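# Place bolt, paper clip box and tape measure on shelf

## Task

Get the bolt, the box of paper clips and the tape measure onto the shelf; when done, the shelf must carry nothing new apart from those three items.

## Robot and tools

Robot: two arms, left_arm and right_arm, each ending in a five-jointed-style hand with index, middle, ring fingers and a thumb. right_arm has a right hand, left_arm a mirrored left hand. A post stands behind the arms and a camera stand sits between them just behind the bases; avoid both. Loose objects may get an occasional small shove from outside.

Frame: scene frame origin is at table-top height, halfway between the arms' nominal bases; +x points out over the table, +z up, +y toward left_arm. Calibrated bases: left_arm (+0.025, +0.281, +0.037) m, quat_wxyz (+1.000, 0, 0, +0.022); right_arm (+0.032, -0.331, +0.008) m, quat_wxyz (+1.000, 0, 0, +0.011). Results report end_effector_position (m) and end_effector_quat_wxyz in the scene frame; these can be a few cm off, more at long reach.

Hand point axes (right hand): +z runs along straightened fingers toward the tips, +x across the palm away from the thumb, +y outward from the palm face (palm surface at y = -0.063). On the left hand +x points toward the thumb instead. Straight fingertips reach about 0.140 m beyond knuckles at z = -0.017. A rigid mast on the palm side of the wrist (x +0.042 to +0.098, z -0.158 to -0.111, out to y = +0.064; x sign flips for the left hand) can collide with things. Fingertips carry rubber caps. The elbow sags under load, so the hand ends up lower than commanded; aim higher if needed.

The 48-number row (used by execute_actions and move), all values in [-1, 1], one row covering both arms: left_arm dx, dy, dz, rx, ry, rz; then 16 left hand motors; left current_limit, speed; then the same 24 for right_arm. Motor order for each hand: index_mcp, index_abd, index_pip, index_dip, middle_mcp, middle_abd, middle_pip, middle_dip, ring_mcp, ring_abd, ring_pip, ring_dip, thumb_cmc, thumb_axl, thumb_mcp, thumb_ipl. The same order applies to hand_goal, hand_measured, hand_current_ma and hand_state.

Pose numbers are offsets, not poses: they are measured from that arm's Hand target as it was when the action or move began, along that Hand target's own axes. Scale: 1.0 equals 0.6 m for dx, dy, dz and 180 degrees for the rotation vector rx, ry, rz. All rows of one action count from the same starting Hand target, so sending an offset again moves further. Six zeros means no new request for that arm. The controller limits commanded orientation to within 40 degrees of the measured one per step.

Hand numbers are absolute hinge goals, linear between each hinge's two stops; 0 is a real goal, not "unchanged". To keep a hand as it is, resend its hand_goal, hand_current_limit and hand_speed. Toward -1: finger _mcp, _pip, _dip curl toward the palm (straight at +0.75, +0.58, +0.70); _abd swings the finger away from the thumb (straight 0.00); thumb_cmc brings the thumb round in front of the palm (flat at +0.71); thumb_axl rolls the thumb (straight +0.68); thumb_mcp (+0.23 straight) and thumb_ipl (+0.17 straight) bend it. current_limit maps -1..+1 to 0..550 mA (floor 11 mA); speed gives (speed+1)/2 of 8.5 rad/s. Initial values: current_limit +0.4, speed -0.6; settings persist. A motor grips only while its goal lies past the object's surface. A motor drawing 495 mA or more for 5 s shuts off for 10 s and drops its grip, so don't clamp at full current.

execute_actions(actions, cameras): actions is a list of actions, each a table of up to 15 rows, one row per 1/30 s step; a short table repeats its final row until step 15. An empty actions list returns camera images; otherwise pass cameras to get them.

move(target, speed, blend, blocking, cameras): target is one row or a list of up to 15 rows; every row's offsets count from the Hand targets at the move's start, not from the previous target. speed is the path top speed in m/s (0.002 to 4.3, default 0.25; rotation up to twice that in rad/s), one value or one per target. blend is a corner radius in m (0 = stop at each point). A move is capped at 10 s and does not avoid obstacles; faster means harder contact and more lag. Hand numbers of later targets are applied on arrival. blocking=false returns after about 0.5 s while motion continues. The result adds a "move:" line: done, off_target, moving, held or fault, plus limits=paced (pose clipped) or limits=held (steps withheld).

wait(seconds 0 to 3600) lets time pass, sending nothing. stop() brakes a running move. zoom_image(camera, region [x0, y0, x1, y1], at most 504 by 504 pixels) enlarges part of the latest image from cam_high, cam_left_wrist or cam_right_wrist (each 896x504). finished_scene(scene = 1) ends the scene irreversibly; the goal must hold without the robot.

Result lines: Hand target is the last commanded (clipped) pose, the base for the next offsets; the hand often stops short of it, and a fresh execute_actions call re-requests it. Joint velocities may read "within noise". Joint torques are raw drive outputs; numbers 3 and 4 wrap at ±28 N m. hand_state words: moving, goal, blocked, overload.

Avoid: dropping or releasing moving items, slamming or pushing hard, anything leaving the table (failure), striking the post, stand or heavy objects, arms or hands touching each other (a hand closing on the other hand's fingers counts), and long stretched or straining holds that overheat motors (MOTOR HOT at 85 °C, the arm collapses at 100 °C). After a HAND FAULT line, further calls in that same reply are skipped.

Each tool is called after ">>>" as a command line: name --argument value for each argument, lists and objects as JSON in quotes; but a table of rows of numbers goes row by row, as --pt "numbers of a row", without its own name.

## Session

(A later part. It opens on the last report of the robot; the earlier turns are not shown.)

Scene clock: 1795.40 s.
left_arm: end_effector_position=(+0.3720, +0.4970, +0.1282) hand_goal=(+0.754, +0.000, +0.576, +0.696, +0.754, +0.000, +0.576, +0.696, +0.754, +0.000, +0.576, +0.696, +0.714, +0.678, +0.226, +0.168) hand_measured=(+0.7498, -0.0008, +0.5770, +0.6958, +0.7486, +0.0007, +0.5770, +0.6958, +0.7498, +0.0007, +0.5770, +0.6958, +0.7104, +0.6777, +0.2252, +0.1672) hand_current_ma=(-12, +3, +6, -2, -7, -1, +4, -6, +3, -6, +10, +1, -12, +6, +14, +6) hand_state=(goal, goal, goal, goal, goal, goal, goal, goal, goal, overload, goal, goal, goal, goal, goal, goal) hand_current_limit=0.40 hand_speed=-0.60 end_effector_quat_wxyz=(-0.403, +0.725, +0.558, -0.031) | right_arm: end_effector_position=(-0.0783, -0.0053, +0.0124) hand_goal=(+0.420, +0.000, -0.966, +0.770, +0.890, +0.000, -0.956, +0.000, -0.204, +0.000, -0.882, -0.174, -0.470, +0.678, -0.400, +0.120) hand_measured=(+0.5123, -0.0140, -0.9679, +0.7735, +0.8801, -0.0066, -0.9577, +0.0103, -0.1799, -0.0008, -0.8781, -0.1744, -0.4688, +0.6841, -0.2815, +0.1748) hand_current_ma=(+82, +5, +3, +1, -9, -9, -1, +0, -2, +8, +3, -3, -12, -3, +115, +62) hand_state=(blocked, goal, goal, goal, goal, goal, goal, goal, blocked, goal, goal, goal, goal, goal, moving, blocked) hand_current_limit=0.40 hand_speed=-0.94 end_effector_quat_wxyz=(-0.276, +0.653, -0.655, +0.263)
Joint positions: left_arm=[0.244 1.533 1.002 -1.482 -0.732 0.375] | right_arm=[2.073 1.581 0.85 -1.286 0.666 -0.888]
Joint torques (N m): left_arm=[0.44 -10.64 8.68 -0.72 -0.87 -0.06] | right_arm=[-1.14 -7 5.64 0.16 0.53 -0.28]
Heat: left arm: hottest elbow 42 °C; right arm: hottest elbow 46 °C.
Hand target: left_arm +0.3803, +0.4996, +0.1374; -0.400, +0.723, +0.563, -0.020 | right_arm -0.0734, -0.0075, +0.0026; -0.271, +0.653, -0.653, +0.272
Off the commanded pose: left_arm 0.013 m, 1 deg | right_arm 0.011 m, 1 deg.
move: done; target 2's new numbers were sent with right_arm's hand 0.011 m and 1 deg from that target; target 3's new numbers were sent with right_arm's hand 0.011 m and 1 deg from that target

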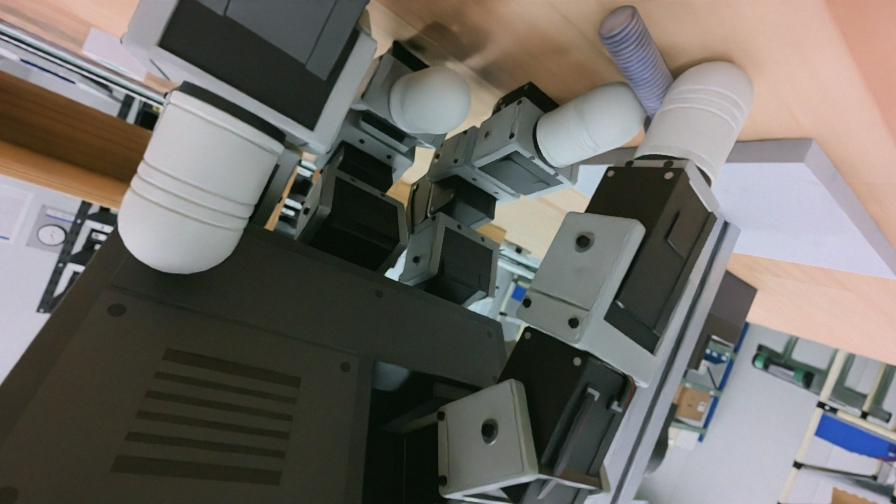

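>>> move --pt "0 0 0 0 0 0 0.754 0 0.576 0.696 0.754 0 0.576 0.696 0.754 0 0.576 0.696 0.714 0.678 0.226 0.168 0.4 -0.6 0 0 0 0 0 0 0.34 0 -0.966 0.77 0.89 0 -0.956 0.0 -0.205 0 -0.883 -0.174 -0.471 0.678 -0.5 0.08 0.4 -0.9" --pt "0 0 0 0 0 0 0.754 0 0.576 0.696 0.754 0 0.576 0.696 0.754 0 0.576 0.696 0.714 0.678 0.226 0.168 0.4 -0.6 0 0 0 0 0 0 0.24 0 -0.966 0.77 0.89 0 -0.956 0.0 -0.205 0 -0.883 -0.174 -0.471 0.678 -0.62 0.03 0.4 -0.9" --speed 0.02 --cameras '["cam_right_wrist"]'

>>> zoom_image --camera "cam_right_wrist" --region '[500, 0, 896, 200]'

Scene clock: 1800.27 s.
left_arm: end_effector_position=(+0.3720, +0.4970, +0.1282) hand_goal=(+0.754, +0.000, +0.576, +0.696, +0.754, +0.000, +0.576, +0.696, +0.754, +0.000, +0.576, +0.696, +0.714, +0.678, +0.226, +0.168) hand_measured=(+0.7486, -0.0008, +0.5770, +0.6958, +0.7486, +0.0007, +0.5770, +0.6958, +0.7498, +0.0007, +0.5770, +0.6958, +0.7117, +0.6767, +0.2262, +0.1672) hand_current_ma=(-6, +1, -8, +1, -7, -2, -2, -1, +3, -4, +14, -4, -10, +1, +10, +11) hand_state=(goal, goal, goal, goal, goal, goal, goal, goal, goal, overload, goal, goal, goal, goal, goal, goal) hand_current_limit=0.40 hand_speed=-0.60 end_effector_quat_wxyz=(-0.403, +0.725, +0.558, -0.031) | right_arm: end_effector_position=(-0.0781, -0.0052, +0.0124) hand_goal=(+0.240, +0.000, -0.966, +0.770, +0.890, +0.000, -0.956, +0.000, -0.204, +0.000, -0.882, -0.174, -0.470, +0.678, -0.620, +0.030) hand_measured=(+0.5050, -0.0140, -0.9641, +0.7786, +0.8789, -0.0066, -0.9577, +0.0116, -0.1799, +0.0007, -0.8781, -0.1744, -0.4688, +0.6830, -0.2825, +0.1757) hand_current_ma=(+287, +0, +6, -3, -8, -5, +2, -7, +7, +2, +12, +2, -13, -3, +383, +181) hand_state=(blocked, goal, goal, goal, goal, goal, goal, goal, blocked, goal, goal, goal, goal, goal, blocked, blocked) hand_current_limit=0.40 hand_speed=-0.90 end_effector_quat_wxyz=(-0.276, +0.652, -0.655, +0.263)
Joint positions: left_arm=[0.244 1.533 1.002 -1.482 -0.732 0.375] | right_arm=[2.072 1.581 0.85 -1.286 0.666 -0.888]
Joint torques (N m): left_arm=[0.44 -10.64 8.68 -0.73 -0.87 -0.06] | right_arm=[-1.14 -6.89 5.64 0.21 0.51 -0.28]
Heat: left arm: hottest elbow 42 °C; right arm: hottest elbow 46 °C.
Hand target: left_arm +0.3803, +0.4996, +0.1374; -0.400, +0.723, +0.563, -0.020 | right_arm -0.0734, -0.0075, +0.0026; -0.271, +0.653, -0.653, +0.272
Off the commanded pose: left_arm 0.013 m, 1 deg | right_arm 0.011 m, 1 deg.
move: done; target 2's new numbers were sent with right_arm's hand 0.011 m and 1 deg from that target

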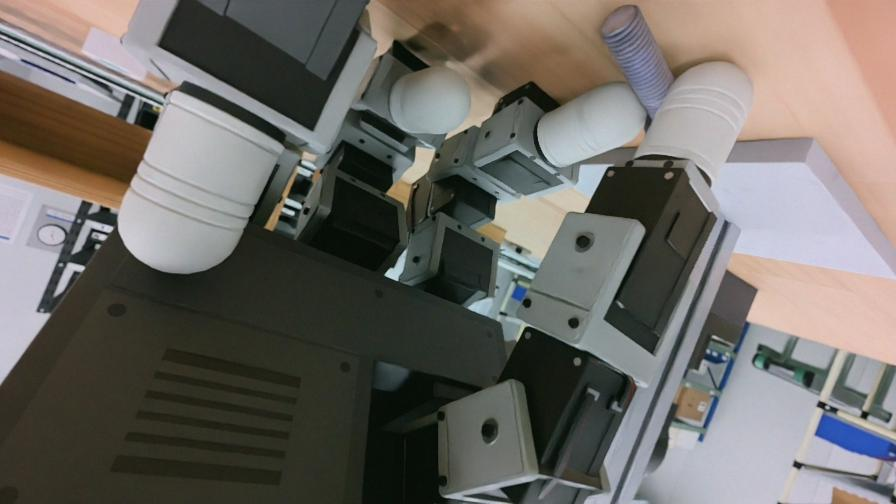

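Scaled by 1.273 from the camera's image (finer frame: 1280x720).

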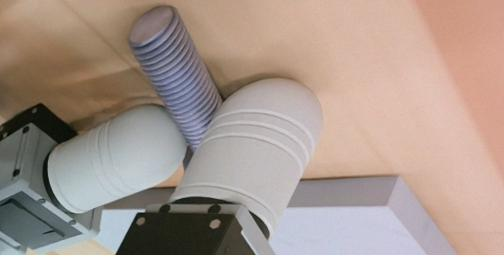

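>>> move --pt "0 0 0 0 0 0 0.754 0 0.576 0.696 0.754 0 0.576 0.696 0.754 0 0.576 0.696 0.714 0.678 0.226 0.168 0.4 -0.6 -0.0167 -0.0283 -0.0424 0 0 0 0.24 0 -0.966 0.77 0.89 0 -0.956 0.0 -0.205 0 -0.883 -0.174 -0.471 0.678 -0.62 0.03 0.4 -0.9" --speed 0.02 --cameras '["cam_right_wrist"]'

>>> zoom_image --camera "cam_right_wrist" --region '[500, 0, 896, 200]'

Scene clock: 1809.13 s.
left_arm: end_effector_position=(+0.3720, +0.4970, +0.1282) hand_goal=(+0.754, +0.000, +0.576, +0.696, +0.754, +0.000, +0.576, +0.696, +0.754, +0.000, +0.576, +0.696, +0.714, +0.678, +0.226, +0.168) hand_measured=(+0.7498, +0.0007, +0.5770, +0.6958, +0.7474, -0.0008, +0.5770, +0.6958, +0.7498, +0.0007, +0.5770, +0.6958, +0.7117, +0.6777, +0.2252, +0.1681) hand_current_ma=(-8, +7, -3, -1, -6, -9, +1, -5, +2, -5, +5, +1, -2, -1, +6, +2) hand_state=(goal, goal, goal, goal, goal, goal, goal, goal, goal, overload, goal, goal, goal, goal, goal, goal) hand_current_limit=0.40 hand_speed=-0.60 end_effector_quat_wxyz=(-0.403, +0.725, +0.558, -0.031) | right_arm: end_effector_position=(-0.0733, -0.0135, +0.0188) hand_goal=(+0.240, +0.000, -0.966, +0.770, +0.890, +0.000, -0.956, +0.000, -0.204, +0.000, -0.882, -0.174, -0.470, +0.678, -0.620, +0.030) hand_measured=(+0.4954, -0.0125, -0.8871, +0.8130, +0.8789, -0.0066, -0.9538, +0.0103, -0.1799, +0.0007, -0.8781, -0.1744, -0.4700, +0.6809, -0.3003, +0.1748) hand_current_ma=(+275, -1, +62, +28, +0, +1, +8, +4, +5, +5, +2, -7, -8, -8, +386, +182) hand_state=(blocked, goal, blocked, blocked, goal, goal, goal, goal, blocked, goal, goal, goal, goal, goal, blocked, blocked) hand_current_limit=0.40 hand_speed=-0.90 end_effector_quat_wxyz=(-0.269, +0.655, -0.645, +0.287)
Joint positions: left_arm=[0.244 1.533 1.002 -1.482 -0.732 0.375] | right_arm=[2.072 1.581 0.864 -1.352 0.666 -0.888]
Joint torques (N m): left_arm=[0.32 -10.64 8.7 -0.73 -0.87 -0.06] | right_arm=[-1.2 -9.7 9.59 -0.95 0.51 -0.27]
Heat: left arm: hottest elbow 42 °C; right arm: hottest elbow 45 °C.
Hand target: left_arm +0.3803, +0.4996, +0.1374; -0.400, +0.723, +0.563, -0.020 | right_arm -0.0794, +0.0025, +0.0326; -0.271, +0.653, -0.653, +0.272
Off the commanded pose: left_arm 0.013 m, 1 deg | right_arm 0.022 m, 2 deg.
move: off_target (right_arm)

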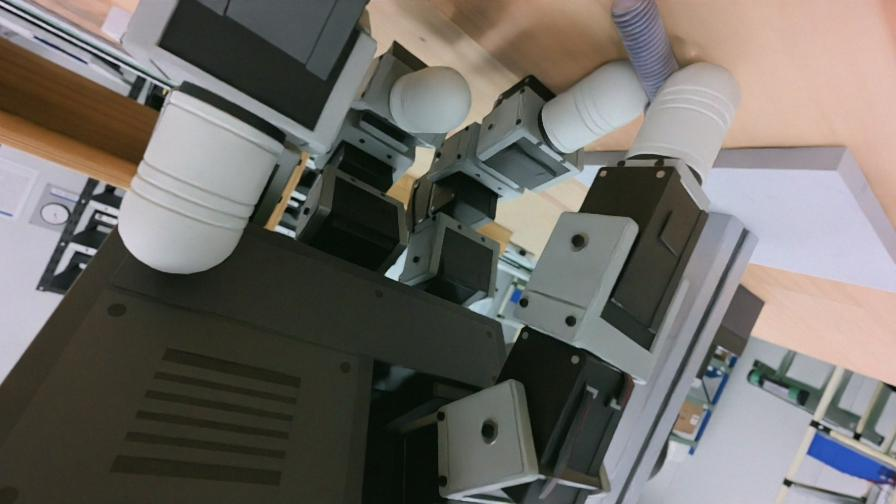

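Scaled by 1.273 from the camera's image (finer frame: 1280x720).

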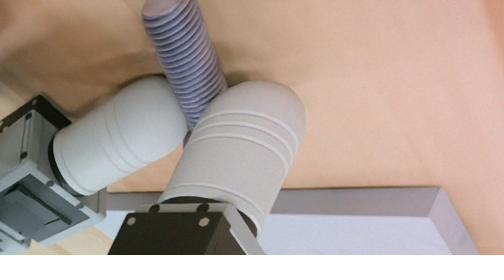

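>>> move --pt "0 0 0 0 0 0 0.754 0 0.576 0.696 0.754 0 0.576 0.696 0.754 0 0.576 0.696 0.714 0.678 0.226 0.168 0.4 -0.6 0 0 0 0 0 0 0.24 0 -1.0 0.72 0.89 0 -0.956 0.0 -0.205 0 -0.883 -0.174 -0.471 0.678 -0.62 0.03 0.4 -0.9" --speed 0.02 --cameras '["cam_right_wrist"]'

>>> zoom_image --camera "cam_right_wrist" --region '[500, 0, 896, 200]'

Scene clock: 1816.80 s.
left_arm: end_effector_position=(+0.3720, +0.4970, +0.1282) hand_goal=(+0.754, +0.000, +0.576, +0.696, +0.754, +0.000, +0.576, +0.696, +0.754, +0.000, +0.576, +0.696, +0.714, +0.678, +0.226, +0.168) hand_measured=(+0.7486, -0.0008, +0.5770, +0.6971, +0.7486, +0.0007, +0.5770, +0.6958, +0.7486, -0.0008, +0.5770, +0.6971, +0.7117, +0.6767, +0.2262, +0.1672) hand_current_ma=(-12, -2, -14, -7, -6, -5, +0, +4, -4, -4, +5, +1, -3, +0, +15, +17) hand_state=(goal, goal, goal, goal, goal, goal, goal, goal, goal, overload, goal, goal, goal, goal, goal, goal) hand_current_limit=0.40 hand_speed=-0.60 end_effector_quat_wxyz=(-0.403, +0.725, +0.558, -0.031) | right_arm: end_effector_position=(-0.0732, -0.0136, +0.0188) hand_goal=(+0.240, +0.000, -1.000, +0.720, +0.890, +0.000, -0.956, +0.000, -0.204, +0.000, -0.882, -0.174, -0.470, +0.678, -0.620, +0.030) hand_measured=(+0.4966, -0.0140, -0.8871, +0.8130, +0.8789, -0.0052, -0.9551, +0.0103, -0.1799, +0.0007, -0.8781, -0.1744, -0.4700, +0.6809, -0.3003, +0.1757) hand_current_ma=(+279, +0, +92, +70, -7, -4, +7, -4, +6, +3, +4, -4, -6, -3, +373, +177) hand_state=(blocked, goal, blocked, blocked, goal, goal, goal, goal, blocked, goal, goal, goal, goal, goal, blocked, blocked) hand_current_limit=0.40 hand_speed=-0.90 end_effector_quat_wxyz=(-0.269, +0.655, -0.645, +0.287)
Joint positions: left_arm=[0.244 1.533 1.002 -1.482 -0.732 0.375] | right_arm=[2.072 1.581 0.864 -1.353 0.666 -0.888]
Joint torques (N m): left_arm=[0.32 -10.58 8.68 -0.73 -0.87 -0.06] | right_arm=[-0.91 -9.99 9.57 -1.01 0.5 -0.27]
Heat: left arm: hottest elbow 42 °C; right arm: hottest elbow 46 °C.
Hand target: left_arm +0.3803, +0.4996, +0.1374; -0.400, +0.723, +0.563, -0.020 | right_arm -0.0794, +0.0024, +0.0326; -0.271, +0.653, -0.653, +0.272
Off the commanded pose: left_arm 0.013 m, 1 deg | right_arm 0.022 m, 2 deg.
move: done

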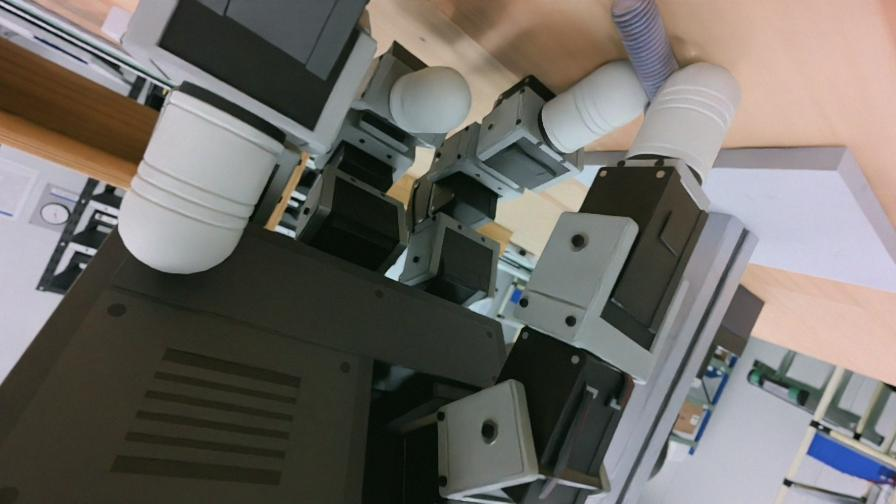

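Scaled by 1.273 from the camera's image (finer frame: 1280x720).

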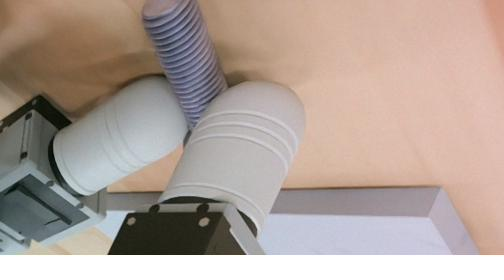

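>>> move --pt "0 0 0 0 0 0 0.754 0 0.576 0.696 0.754 0 0.576 0.696 0.754 0 0.576 0.696 0.714 0.678 0.226 0.168 0.4 -0.6 -0.01 -0.0306 -0.0377 0 0 0 0.24 0 -1.0 0.72 0.89 0 -0.956 0.0 -0.205 0 -0.883 -0.174 -0.471 0.678 -0.62 0.03 0.4 -0.9" --speed 0.02 --cameras '["cam_right_wrist"]'

>>> zoom_image --camera "cam_right_wrist" --region '[500, 0, 896, 200]'

Scene clock: 1822.43 s.
left_arm: end_effector_position=(+0.3720, +0.4970, +0.1282) hand_goal=(+0.754, +0.000, +0.576, +0.696, +0.754, +0.000, +0.576, +0.696, +0.754, +0.000, +0.576, +0.696, +0.714, +0.678, +0.226, +0.168) hand_measured=(+0.7498, -0.0008, +0.5770, +0.6958, +0.7474, -0.0008, +0.5757, +0.6958, +0.7486, -0.0008, +0.5757, +0.6971, +0.7117, +0.6777, +0.2252, +0.1681) hand_current_ma=(-7, -1, -7, -3, -2, -2, -4, +2, -5, -12, +3, +4, -7, -3, +4, +9) hand_state=(goal, goal, goal, goal, goal, goal, goal, goal, goal, overload, goal, goal, goal, goal, goal, goal) hand_current_limit=0.40 hand_speed=-0.60 end_effector_quat_wxyz=(-0.403, +0.725, +0.558, -0.031) | right_arm: end_effector_position=(-0.0764, -0.0081, +0.0441) hand_goal=(+0.240, +0.000, -1.000, +0.720, +0.890, +0.000, -0.956, +0.000, -0.204, +0.000, -0.882, -0.174, -0.470, +0.678, -0.620, +0.030) hand_measured=(+0.4954, -0.0140, -0.8871, +0.8130, +0.8789, -0.0066, -0.9538, +0.0103, -0.1799, -0.0008, -0.8781, -0.1744, -0.4700, +0.6809, -0.3013, +0.1748) hand_current_ma=(+276, -3, +99, +66, -8, +5, +15, +7, +4, +6, +7, -6, -11, -12, +383, +182) hand_state=(blocked, goal, blocked, blocked, goal, goal, goal, goal, blocked, goal, goal, goal, goal, goal, blocked, blocked) hand_current_limit=0.40 hand_speed=-0.90 end_effector_quat_wxyz=(-0.268, +0.655, -0.644, +0.290)
Joint positions: left_arm=[0.244 1.533 1.002 -1.482 -0.732 0.375] | right_arm=[2.072 1.553 0.914 -1.438 0.666 -0.888]
Joint torques (N m): left_arm=[0.44 -10.64 8.68 -0.73 -0.87 -0.06] | right_arm=[-1.26 -10.64 10.22 -1.09 0.52 -0.27]
Heat: left arm: hottest elbow 42 °C; right arm: hottest elbow 46 °C.
Hand target: left_arm +0.3803, +0.4996, +0.1374; -0.400, +0.723, +0.563, -0.020 | right_arm -0.0825, +0.0085, +0.0616; -0.271, +0.653, -0.653, +0.272
Off the commanded pose: left_arm 0.013 m, 1 deg | right_arm 0.025 m, 2 deg.
move: off_target (right_arm)

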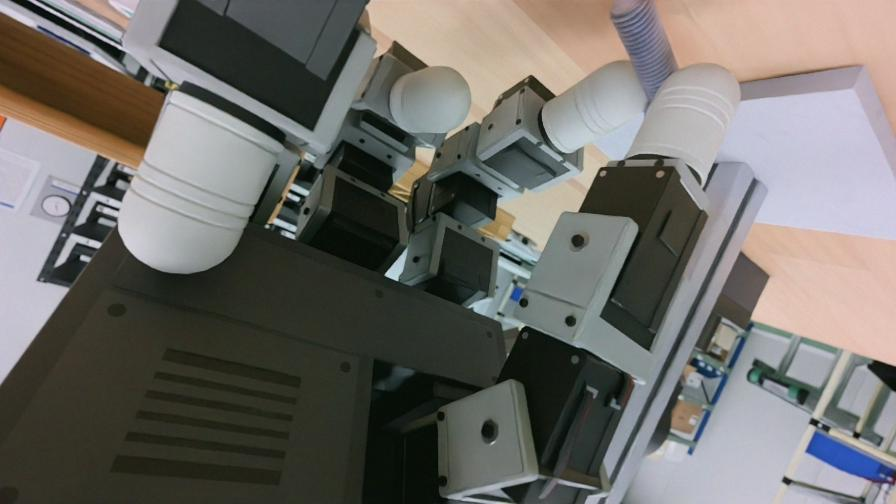

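Scaled by 1.273 from the camera's image (finer frame: 1280x720).

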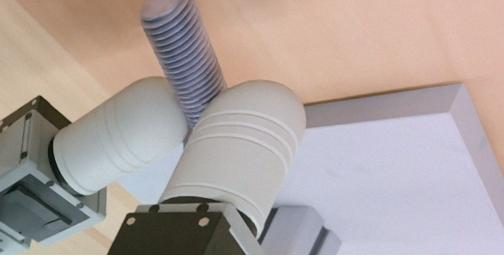

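>>> execute_actions --actions '[]' --cameras '["cam_high"]'

>>> zoom_image --camera "cam_high" --region '[440, 250, 640, 500]'

Scene clock: 1856.13 s.
left_arm: end_effector_position=(+0.3720, +0.4970, +0.1282) hand_goal=(+0.754, +0.000, +0.576, +0.696, +0.754, +0.000, +0.576, +0.696, +0.754, +0.000, +0.576, +0.696, +0.714, +0.678, +0.226, +0.168) hand_measured=(+0.7486, +0.0007, +0.5770, +0.6958, +0.7474, -0.0008, +0.5770, +0.6958, +0.7498, +0.0007, +0.5770, +0.6958, +0.7104, +0.6767, +0.2252, +0.1681) hand_current_ma=(-8, +6, -7, -5, -8, -6, +7, -11, -9, -5, +8, -4, -7, -3, +11, +7) hand_state=(goal, goal, goal, goal, goal, goal, goal, goal, goal, overload, goal, goal, goal, goal, goal, goal) hand_current_limit=0.40 hand_speed=-0.60 end_effector_quat_wxyz=(-0.403, +0.725, +0.558, -0.031) | right_arm: end_effector_position=(-0.0764, -0.0081, +0.0441) hand_goal=(+0.240, +0.000, -1.000, +0.720, +0.890, +0.000, -0.956, +0.000, -0.204, +0.000, -0.882, -0.174, -0.470, +0.678, -0.620, +0.030) hand_measured=(+0.4966, -0.0140, -0.8871, +0.8130, +0.8789, -0.0066, -0.9551, +0.0103, -0.1799, +0.0007, -0.8781, -0.1744, -0.4688, +0.6809, -0.3003, +0.1748) hand_current_ma=(+279, -5, +93, +66, -14, +6, +12, -8, +0, +3, +0, -5, -17, -4, +386, +184) hand_state=(blocked, goal, blocked, blocked, goal, goal, goal, goal, blocked, goal, goal, goal, goal, goal, blocked, blocked) hand_current_limit=0.40 hand_speed=-0.90 end_effector_quat_wxyz=(-0.268, +0.655, -0.644, +0.290)
Joint positions: left_arm=[0.244 1.533 1.002 -1.482 -0.732 0.375] | right_arm=[2.072 1.553 0.914 -1.438 0.666 -0.888]
Joint velocities: within noise
Joint torques (N m): left_arm=[0.38 -10.64 8.68 -0.72 -0.87 -0.06] | right_arm=[-1.08 -10.58 10.22 -1.05 0.52 -0.28]
Motor temperatures (°C): left_arm=[28 31 42 27 34 27] | right_arm=[24 32 49 29 28 27]
Heat: left arm: hottest elbow 42 °C; right arm: hottest elbow 49 °C.
Hand target: left_arm +0.3803, +0.4996, +0.1374; -0.400, +0.723, +0.563, -0.020 | right_arm -0.0825, +0.0085, +0.0616; -0.271, +0.653, -0.653, +0.272
Off the commanded pose: left_arm 0.013 m, 1 deg | right_arm 0.025 m, 2 deg.
Images, in order (width x height): cam_high 896x504.

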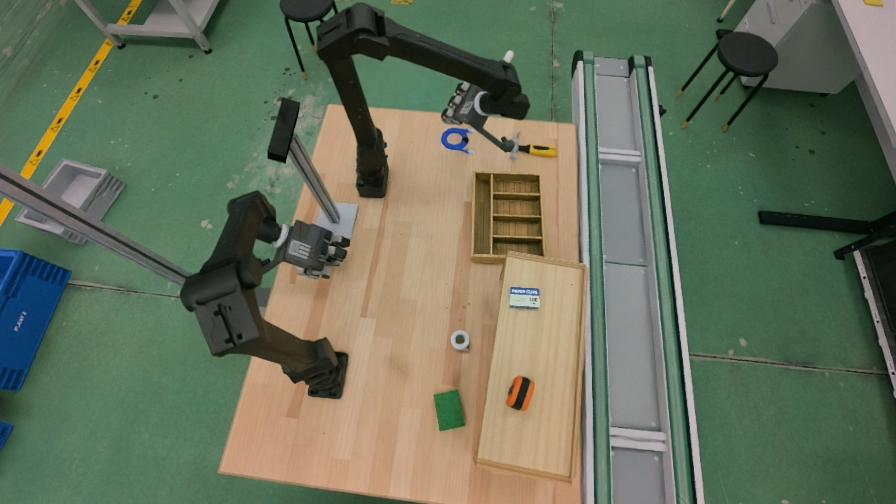

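Scaled by 2.016 from the camera's image (finer frame: 1280x720).

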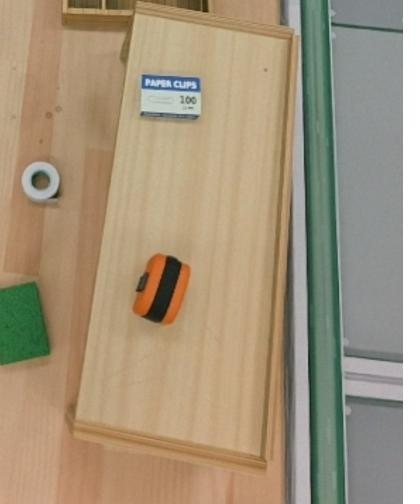

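>>> zoom_image --camera "cam_high" --region '[495, 275, 555, 315]'

>>> zoom_image --camera "cam_high" --region '[490, 365, 550, 420]'

Scaled by 8.400 from the camera's image (finer frame: 1280x720).

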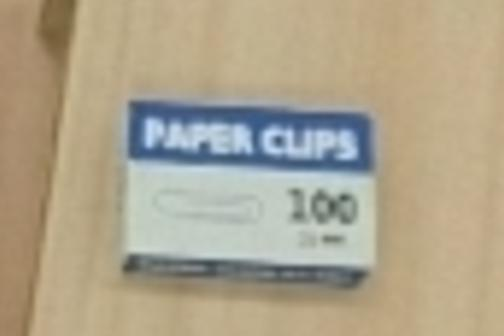

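Scaled by 8.400 from the camera's image (finer frame: 1280x720).

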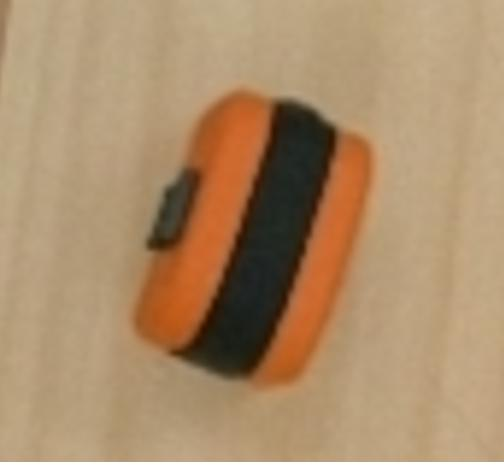

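>>> move --pt "0 0 0 0 0 0 0.754 0 0.576 0.696 0.754 0 0.576 0.696 0.754 0 0.576 0.696 0.714 0.678 0.226 0.168 0.4 -0.6 0.0475 -0.06 -0.0777 0 0 0 0.24 0 -1.0 0.72 0.89 0 -0.956 0.0 -0.205 0 -0.883 -0.174 -0.471 0.678 -0.62 0.03 0.4 -0.9" --pt "0 0 0 0 0 0 0.754 0 0.576 0.696 0.754 0 0.576 0.696 0.754 0 0.576 0.696 0.714 0.678 0.226 0.168 0.4 -0.6 0.0808 -0.2721 -0.0777 0 0 0 0.24 0 -1.0 0.72 0.89 0 -0.956 0.0 -0.205 0 -0.883 -0.174 -0.471 0.678 -0.62 0.03 0.4 -0.9" --speed 0.08 --blend '[0.03, 0]' --cameras '["all"]'

Scene clock: 1918.23 s.
left_arm: end_effector_position=(+0.3720, +0.4970, +0.1282) hand_goal=(+0.754, +0.000, +0.576, +0.696, +0.754, +0.000, +0.576, +0.696, +0.754, +0.000, +0.576, +0.696, +0.714, +0.678, +0.226, +0.168) hand_measured=(+0.7498, +0.0007, +0.5770, +0.6958, +0.7486, +0.0007, +0.5770, +0.6958, +0.7498, +0.0007, +0.5770, +0.6958, +0.7117, +0.6777, +0.2252, +0.1681) hand_current_ma=(+1, +4, -5, +9, -10, -4, -1, -3, +2, -11, +10, +1, -3, +6, +10, +4) hand_state=(goal, goal, goal, goal, goal, goal, goal, goal, goal, overload, goal, goal, goal, goal, goal, goal) hand_current_limit=0.40 hand_speed=-0.60 end_effector_quat_wxyz=(-0.403, +0.725, +0.558, -0.031) | right_arm: end_effector_position=(+0.0014, -0.0529, +0.1866) hand_goal=(+0.240, +0.000, -1.000, +0.720, +0.890, +0.000, -0.956, +0.000, -0.204, +0.000, -0.882, -0.174, -0.470, +0.678, -0.620, +0.030) hand_measured=(+0.4966, -0.0140, -0.8871, +0.8130, +0.8789, -0.0066, -0.9538, +0.0116, -0.1812, -0.0008, -0.8781, -0.1744, -0.4688, +0.6809, -0.3003, +0.1748) hand_current_ma=(+283, +2, +97, +66, -9, -4, +9, -2, +12, +5, +2, -4, -3, -5, +379, +180) hand_state=(blocked, goal, blocked, blocked, goal, goal, goal, goal, blocked, goal, goal, goal, goal, goal, blocked, blocked) hand_current_limit=0.40 hand_speed=-0.90 end_effector_quat_wxyz=(-0.262, +0.670, -0.641, +0.266)
Joint positions: left_arm=[0.244 1.533 1.002 -1.482 -0.732 0.375] | right_arm=[1.885 1.121 0.944 -1.688 0.718 -1.169]
Joint torques (N m): left_arm=[0.38 -10.64 8.68 -0.73 -0.87 -0.06] | right_arm=[-1.08 -5.36 13.2 -0.5 0.7 -0.31]
Heat: left arm: hottest elbow 42 °C; right arm: hottest elbow 51 °C.
Hand target: left_arm +0.3803, +0.4996, +0.1374; -0.400, +0.723, +0.563, -0.020 | right_arm -0.0004, -0.0399, +0.2102; -0.271, +0.653, -0.653, +0.272
Off the commanded pose: left_arm 0.013 m, 1 deg | right_arm 0.027 m, 3 deg.
joint sent to its limit (right arm) — joint 4 (wrist pitch), lower limit. The joint targets are off in orientation, not in position.
move: off_target (right_arm)

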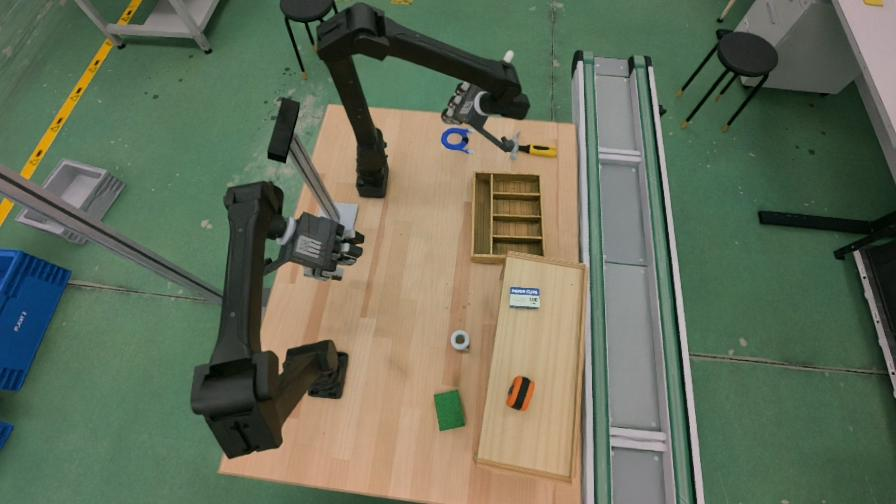

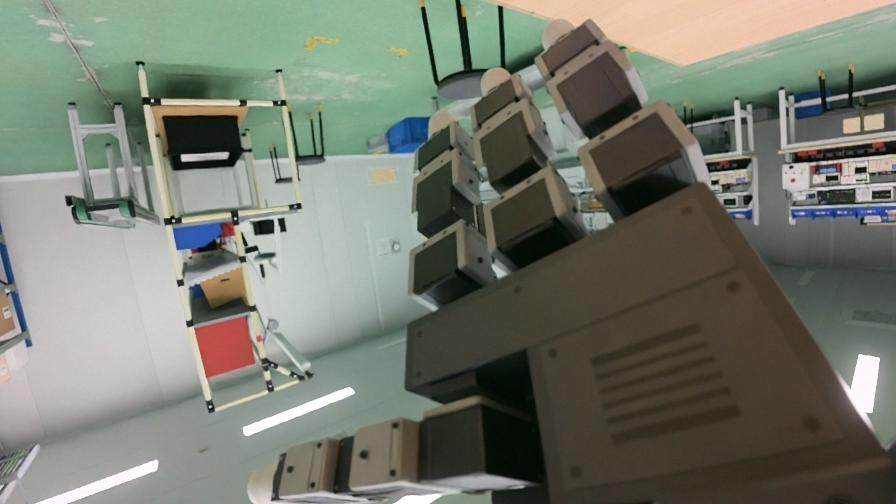

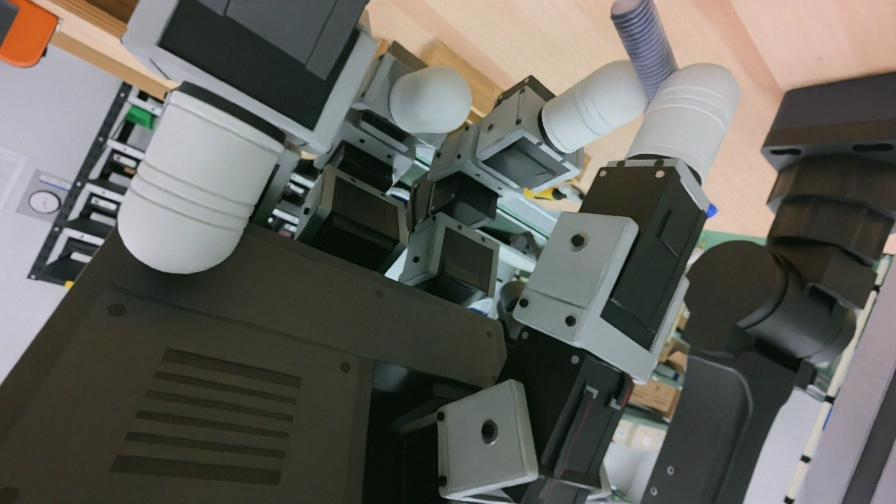

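>>> move --pt "0 0 0 0 0 0 0.754 0 0.576 0.696 0.754 0 0.576 0.696 0.754 0 0.576 0.696 0.714 0.678 0.226 0.168 0.4 -0.6 0 -0.2715 0.083 0 0.0393 0.0393 0.24 0 -1.0 0.72 0.89 0 -0.956 0.0 -0.205 0 -0.883 -0.174 -0.471 0.678 -0.62 0.03 0.4 -0.9" --pt "0 0 0 0 0 0 0.754 0 0.576 0.696 0.754 0 0.576 0.696 0.754 0 0.576 0.696 0.714 0.678 0.226 0.168 0.4 -0.6 0.1835 -0.5779 0.3658 0 0.2357 0.2357 0.24 0 -1.0 0.72 0.89 0 -0.956 0.0 -0.205 0 -0.883 -0.174 -0.471 0.678 -0.62 0.03 0.4 -0.9" --pt "0 0 0 0 0 0 0.754 0 0.576 0.696 0.754 0 0.576 0.696 0.754 0 0.576 0.696 0.714 0.678 0.226 0.168 0.4 -0.6 0.2852 -0.7735 0.5614 0 0.3142 0.3142 0.24 0 -1.0 0.72 0.89 0 -0.956 0.0 -0.205 0 -0.883 -0.174 -0.471 0.678 -0.62 0.03 0.4 -0.9" --speed 0.12 --blend '[0.03, 0.03, 0]' --cameras '["all"]'

>>> zoom_image --camera "cam_high" --region '[400, 200, 640, 500]'

Scene clock: 1937.17 s.
left_arm: end_effector_position=(+0.3720, +0.4970, +0.1282) hand_goal=(+0.754, +0.000, +0.576, +0.696, +0.754, +0.000, +0.576, +0.696, +0.754, +0.000, +0.576, +0.696, +0.714, +0.678, +0.226, +0.168) hand_measured=(+0.7486, -0.0008, +0.5770, +0.6958, +0.7486, -0.0008, +0.5770, +0.6958, +0.7498, +0.0007, +0.5770, +0.6958, +0.7117, +0.6777, +0.2262, +0.1681) hand_current_ma=(-11, -1, -15, -5, +0, -10, -1, -10, -6, -5, +10, -2, +0, +2, +11, +10) hand_state=(goal, goal, goal, goal, goal, goal, goal, goal, goal, overload, goal, goal, goal, goal, goal, goal) hand_current_limit=0.40 hand_speed=-0.60 end_effector_quat_wxyz=(-0.403, +0.725, +0.558, -0.031) | right_arm: end_effector_position=(+0.5515, -0.2131, +0.2849) hand_goal=(+0.240, +0.000, -1.000, +0.720, +0.890, +0.000, -0.956, +0.000, -0.204, +0.000, -0.882, -0.174, -0.470, +0.678, -0.620, +0.030) hand_measured=(+0.4966, -0.0140, -0.8871, +0.8130, +0.8777, -0.0066, -0.9551, +0.0103, -0.1799, -0.0008, -0.8781, -0.1744, -0.4700, +0.6798, -0.3003, +0.1757) hand_current_ma=(+278, -3, +100, +67, -10, -1, +10, -1, +6, +2, +4, +0, -7, -9, +381, +182) hand_state=(blocked, goal, blocked, blocked, goal, goal, goal, goal, blocked, goal, goal, goal, goal, goal, blocked, blocked) hand_current_limit=0.40 hand_speed=-0.90 end_effector_quat_wxyz=(+0.068, -0.115, +0.920, -0.369)
Joint positions: left_arm=[0.244 1.533 1.002 -1.482 -0.732 0.375] | right_arm=[0.32 1.665 1.75 -1.689 0.769 -1.464]
Joint torques (N m): left_arm=[0.38 -10.58 8.68 -0.72 -0.87 -0.06] | right_arm=[-0.85 -12.75 14.09 -0.05 0.57 -0.03]
Heat: left arm: hottest elbow 42 °C; right arm: hottest elbow 53 °C.
Hand target: left_arm +0.3803, +0.4996, +0.1374; -0.400, +0.723, +0.563, -0.020 | right_arm +0.5656, -0.2114, +0.3015; +0.034, -0.080, +0.920, -0.382
Off the commanded pose: left_arm 0.013 m, 1 deg | right_arm 0.022 m, 6 deg.
joint sent to its limit (right arm) — joint 4 (wrist pitch), lower limit. The joint targets are off in orientation, not in position.
move: off_target (right_arm)

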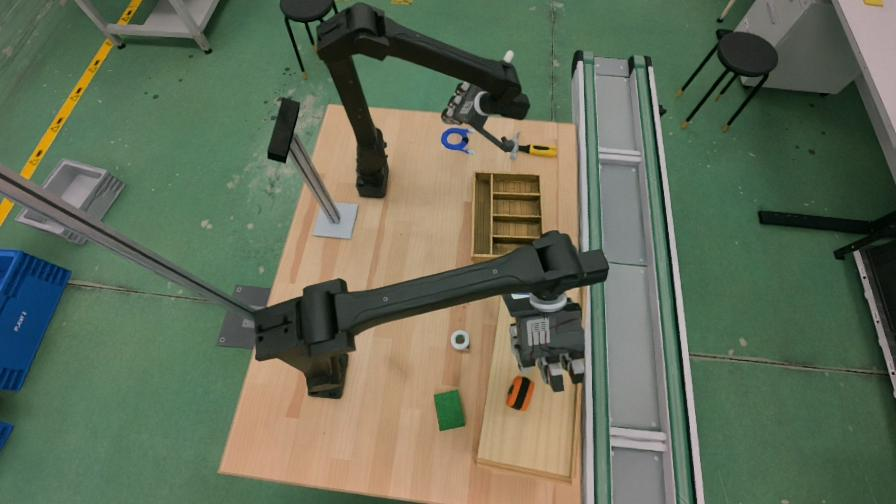

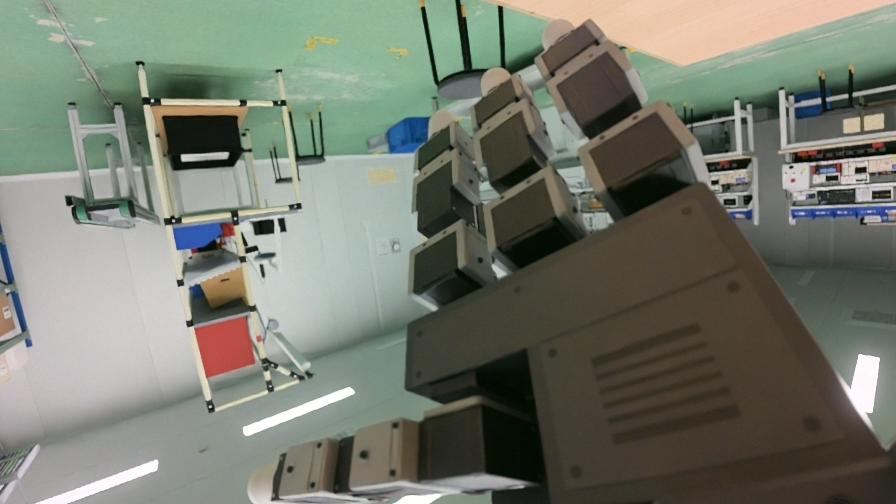

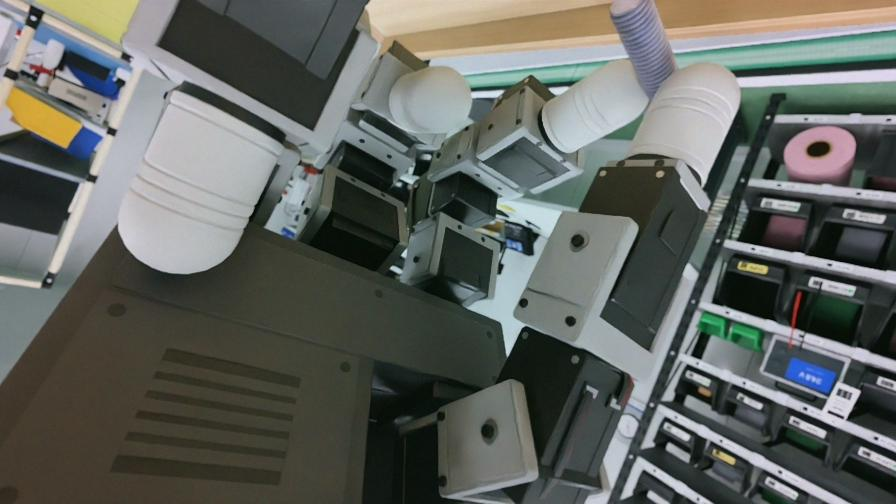

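Scaled by 1.680 from the camera's image (finer frame: 1280x720).

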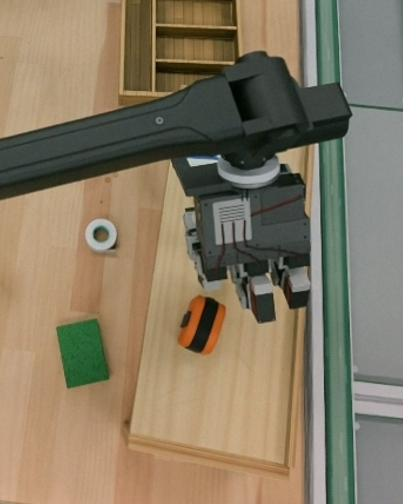

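>>> move --pt "0 0 0 0 0 0 0.754 0 0.576 0.696 0.754 0 0.576 0.696 0.754 0 0.576 0.696 0.714 0.678 0.226 0.168 0.4 -0.6 -0.0197 0.0682 0.0732 0 0 0 0.24 0 -1.0 0.72 0.89 0 -0.956 0.0 -0.205 0 -0.883 -0.174 -0.471 0.678 -0.62 0.03 0.4 -0.9" --speed 0.06 --cameras '["cam_high", "cam_right_wrist"]'

>>> zoom_image --camera "cam_high" --region '[470, 270, 610, 430]'

Scene clock: 1947.60 s.
left_arm: end_effector_position=(+0.3720, +0.4970, +0.1282) hand_goal=(+0.754, +0.000, +0.576, +0.696, +0.754, +0.000, +0.576, +0.696, +0.754, +0.000, +0.576, +0.696, +0.714, +0.678, +0.226, +0.168) hand_measured=(+0.7486, -0.0008, +0.5770, +0.6958, +0.7486, +0.0007, +0.5770, +0.6958, +0.7486, -0.0008, +0.5770, +0.6958, +0.7117, +0.6777, +0.2252, +0.1681) hand_current_ma=(-16, +4, -1, -3, +2, -4, -3, -2, -2, -8, +8, -3, -6, +5, +9, +8) hand_state=(goal, goal, goal, goal, goal, goal, goal, goal, goal, overload, goal, goal, goal, goal, goal, goal) hand_current_limit=0.40 hand_speed=-0.60 end_effector_quat_wxyz=(-0.403, +0.725, +0.558, -0.031) | right_arm: end_effector_position=(+0.5696, -0.2088, +0.2367) hand_goal=(+0.240, +0.000, -1.000, +0.720, +0.890, +0.000, -0.956, +0.000, -0.204, +0.000, -0.882, -0.174, -0.470, +0.678, -0.620, +0.030) hand_measured=(+0.4954, -0.0140, -0.8871, +0.8130, +0.8777, -0.0066, -0.9551, +0.0103, -0.1812, -0.0008, -0.8781, -0.1744, -0.4700, +0.6809, -0.3003, +0.1748) hand_current_ma=(+271, +2, +94, +62, -14, -4, +9, -2, +4, +1, +11, -2, -9, -10, +384, +180) hand_state=(blocked, goal, blocked, blocked, goal, goal, goal, goal, blocked, goal, goal, goal, goal, goal, blocked, blocked) hand_current_limit=0.40 hand_speed=-0.90 end_effector_quat_wxyz=(+0.040, -0.095, +0.920, -0.377)
Joint positions: left_arm=[0.244 1.533 1.002 -1.482 -0.732 0.375] | right_arm=[0.32 1.761 1.75 -1.689 0.769 -1.383]
Joint torques (N m): left_arm=[0.38 -10.64 8.69 -0.75 -0.87 -0.06] | right_arm=[-0.97 -14.56 11.4 -0.17 0.79 -0.04]
Motor temperatures (°C): left_arm=[28 31 42 27 34 27] | right_arm=[24 32 55 29 28 27]
Heat: left arm: hottest elbow 42 °C; right arm: hottest elbow 55 °C.
Hand target: left_arm +0.3803, +0.4996, +0.1374; -0.400, +0.723, +0.563, -0.020 | right_arm +0.5777, -0.2115, +0.2416; +0.034, -0.080, +0.920, -0.382
Off the commanded pose: left_arm 0.013 m, 1 deg | right_arm 0.010 m, 2 deg.
joint sent to its limit (right arm) — joint 4 (wrist pitch), lower limit. The joint targets still meet the commanded pose.
move: done

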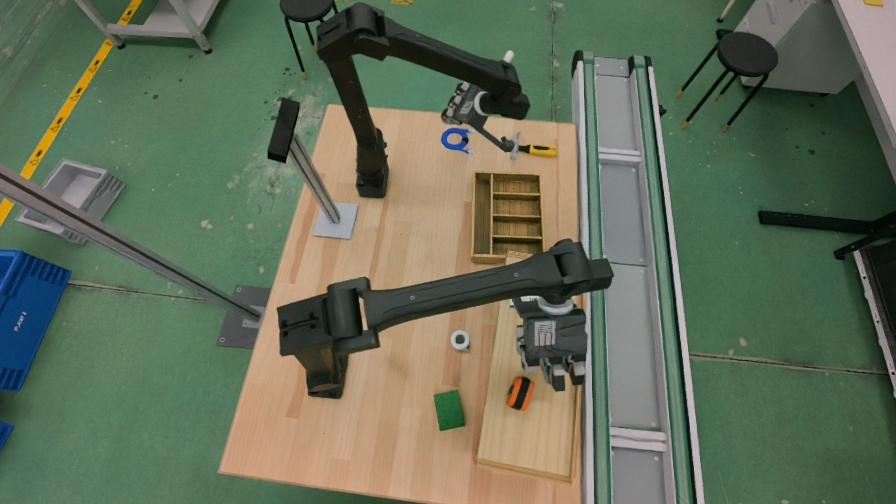

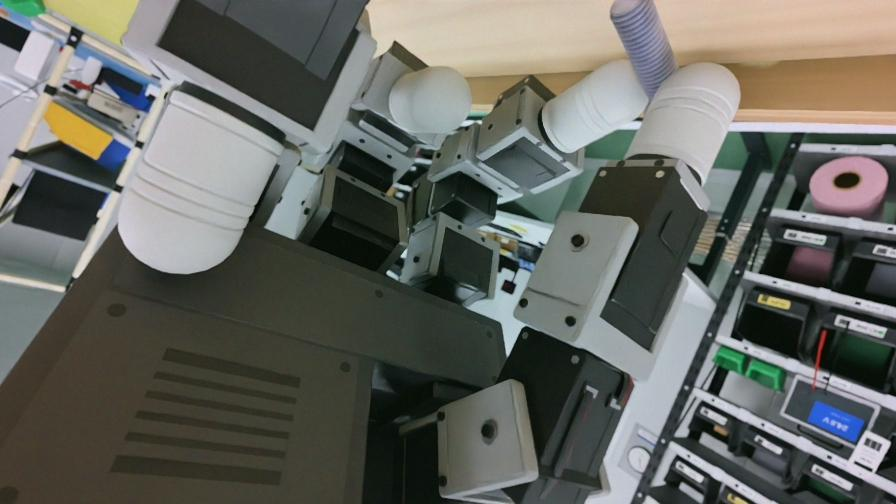

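Scaled by 3.150 from the camera's image (finer frame: 1280x720).

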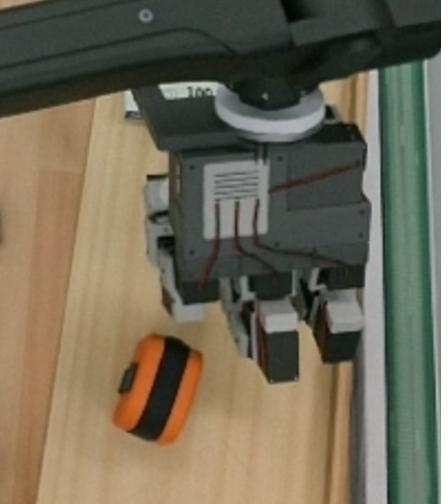

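>>> move --pt "0 0 0 0 0 0 0.754 0 0.576 0.696 0.754 0 0.576 0.696 0.754 0 0.576 0.696 0.714 0.678 0.226 0.168 0.4 -0.6 0.0178 0.0402 0.007 0 0 0 0.24 0 -1.0 0.72 0.89 0 -0.956 0.0 -0.205 0 -0.883 -0.174 -0.471 0.678 -0.62 0.03 0.4 -0.9" --speed 0.04 --cameras '["cam_high", "cam_right_wrist"]'

>>> zoom_image --camera "cam_high" --region '[470, 270, 610, 430]'

>>> zoom_image --camera "cam_right_wrist" --region '[400, 0, 896, 250]'

Scene clock: 1964.07 s.
left_arm: end_effector_position=(+0.3720, +0.4970, +0.1282) hand_goal=(+0.754, +0.000, +0.576, +0.696, +0.754, +0.000, +0.576, +0.696, +0.754, +0.000, +0.576, +0.696, +0.714, +0.678, +0.226, +0.168) hand_measured=(+0.7498, +0.0007, +0.5770, +0.6958, +0.7486, +0.0007, +0.5770, +0.6958, +0.7498, +0.0007, +0.5770, +0.6958, +0.7117, +0.6767, +0.2262, +0.1672) hand_current_ma=(-8, +4, -14, -2, -8, -1, +0, -11, -2, -4, +11, +2, -12, -5, +9, +7) hand_state=(goal, goal, goal, goal, goal, goal, goal, goal, goal, overload, goal, goal, goal, goal, goal, goal) hand_current_limit=0.40 hand_speed=-0.60 end_effector_quat_wxyz=(-0.403, +0.725, +0.558, -0.031) | right_arm: end_effector_position=(+0.5671, -0.2038, +0.2287) hand_goal=(+0.240, +0.000, -1.000, +0.720, +0.890, +0.000, -0.956, +0.000, -0.204, +0.000, -0.882, -0.174, -0.470, +0.678, -0.620, +0.030) hand_measured=(+0.4954, -0.0140, -0.8871, +0.8130, +0.8777, -0.0066, -0.9538, +0.0103, -0.1799, -0.0008, -0.8781, -0.1744, -0.4700, +0.6809, -0.3003, +0.1757) hand_current_ma=(+271, +5, +102, +66, -10, -8, +7, -1, +14, +10, +11, -4, -17, -8, +380, +175) hand_state=(blocked, goal, blocked, blocked, goal, goal, goal, goal, blocked, goal, goal, goal, goal, goal, blocked, blocked) hand_current_limit=0.40 hand_speed=-0.90 end_effector_quat_wxyz=(+0.043, -0.079, +0.921, -0.378)
Joint positions: left_arm=[0.244 1.533 1.002 -1.482 -0.732 0.375] | right_arm=[0.333 1.761 1.727 -1.689 0.769 -1.325]
Joint torques (N m): left_arm=[0.5 -10.58 8.68 -0.75 -0.87 -0.06] | right_arm=[0.62 -14.39 8.76 -0.24 0.65 -0.04]
Motor temperatures (°C): left_arm=[28 31 42 27 34 27] | right_arm=[24 33 55 29 28 27]
Heat: left arm: hottest elbow 42 °C; right arm: hottest elbow 55 °C.
Hand target: left_arm +0.3803, +0.4996, +0.1374; -0.400, +0.723, +0.563, -0.020 | right_arm +0.5648, -0.1995, +0.2216; +0.034, -0.080, +0.920, -0.382
Off the commanded pose: left_arm 0.013 m, 1 deg | right_arm 0.009 m, 1 deg.
joint sent to its limit (right arm) — joint 4 (wrist pitch), lower limit. The joint targets still meet the commanded pose.
move: done

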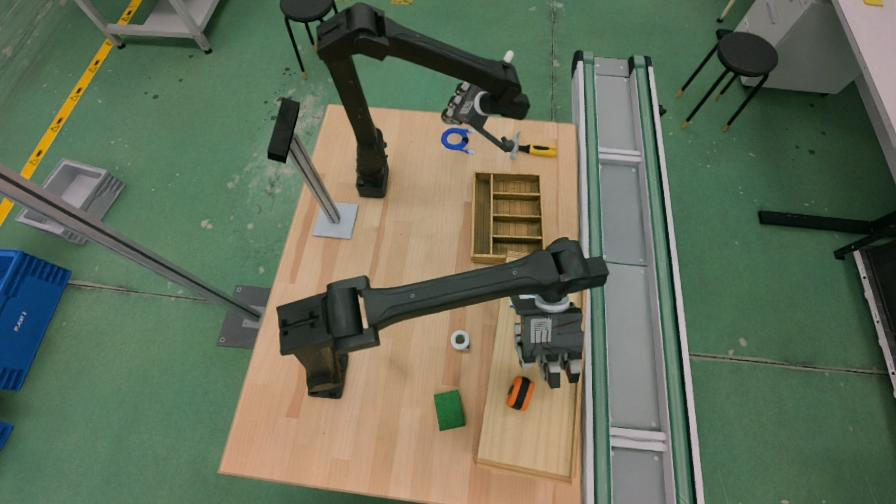

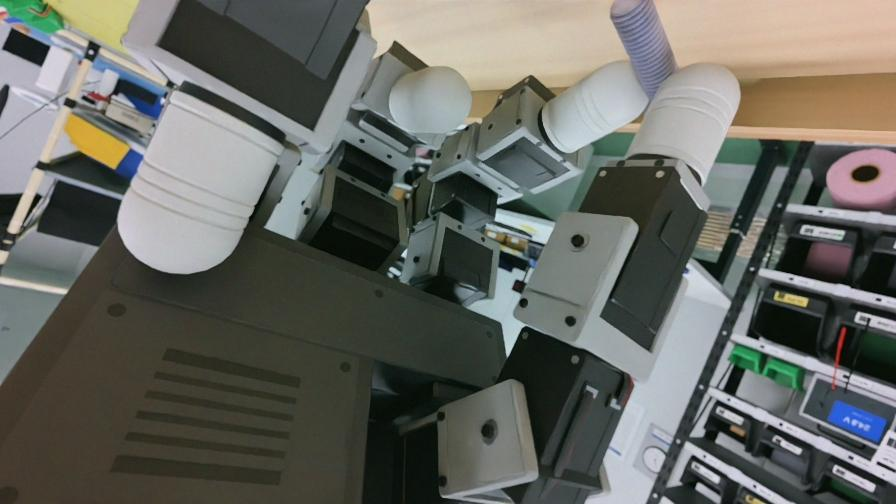

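Scaled by 3.150 from the camera's image (finer frame: 1280x720).

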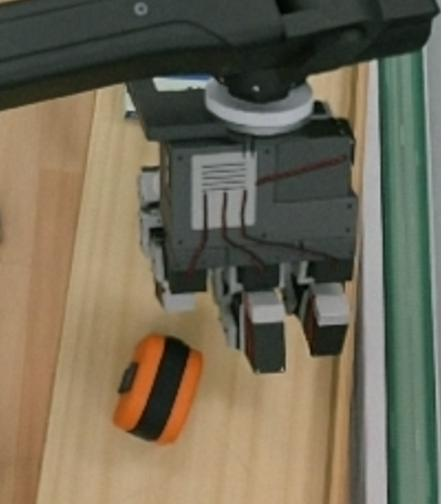

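Scaled by 1.016 from the camera's image (finer frame: 1280x720).

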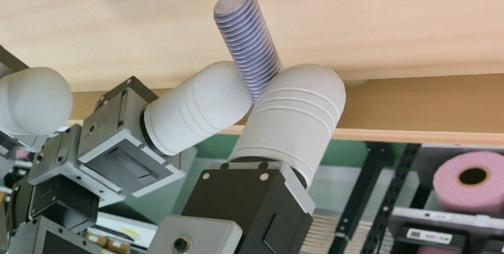

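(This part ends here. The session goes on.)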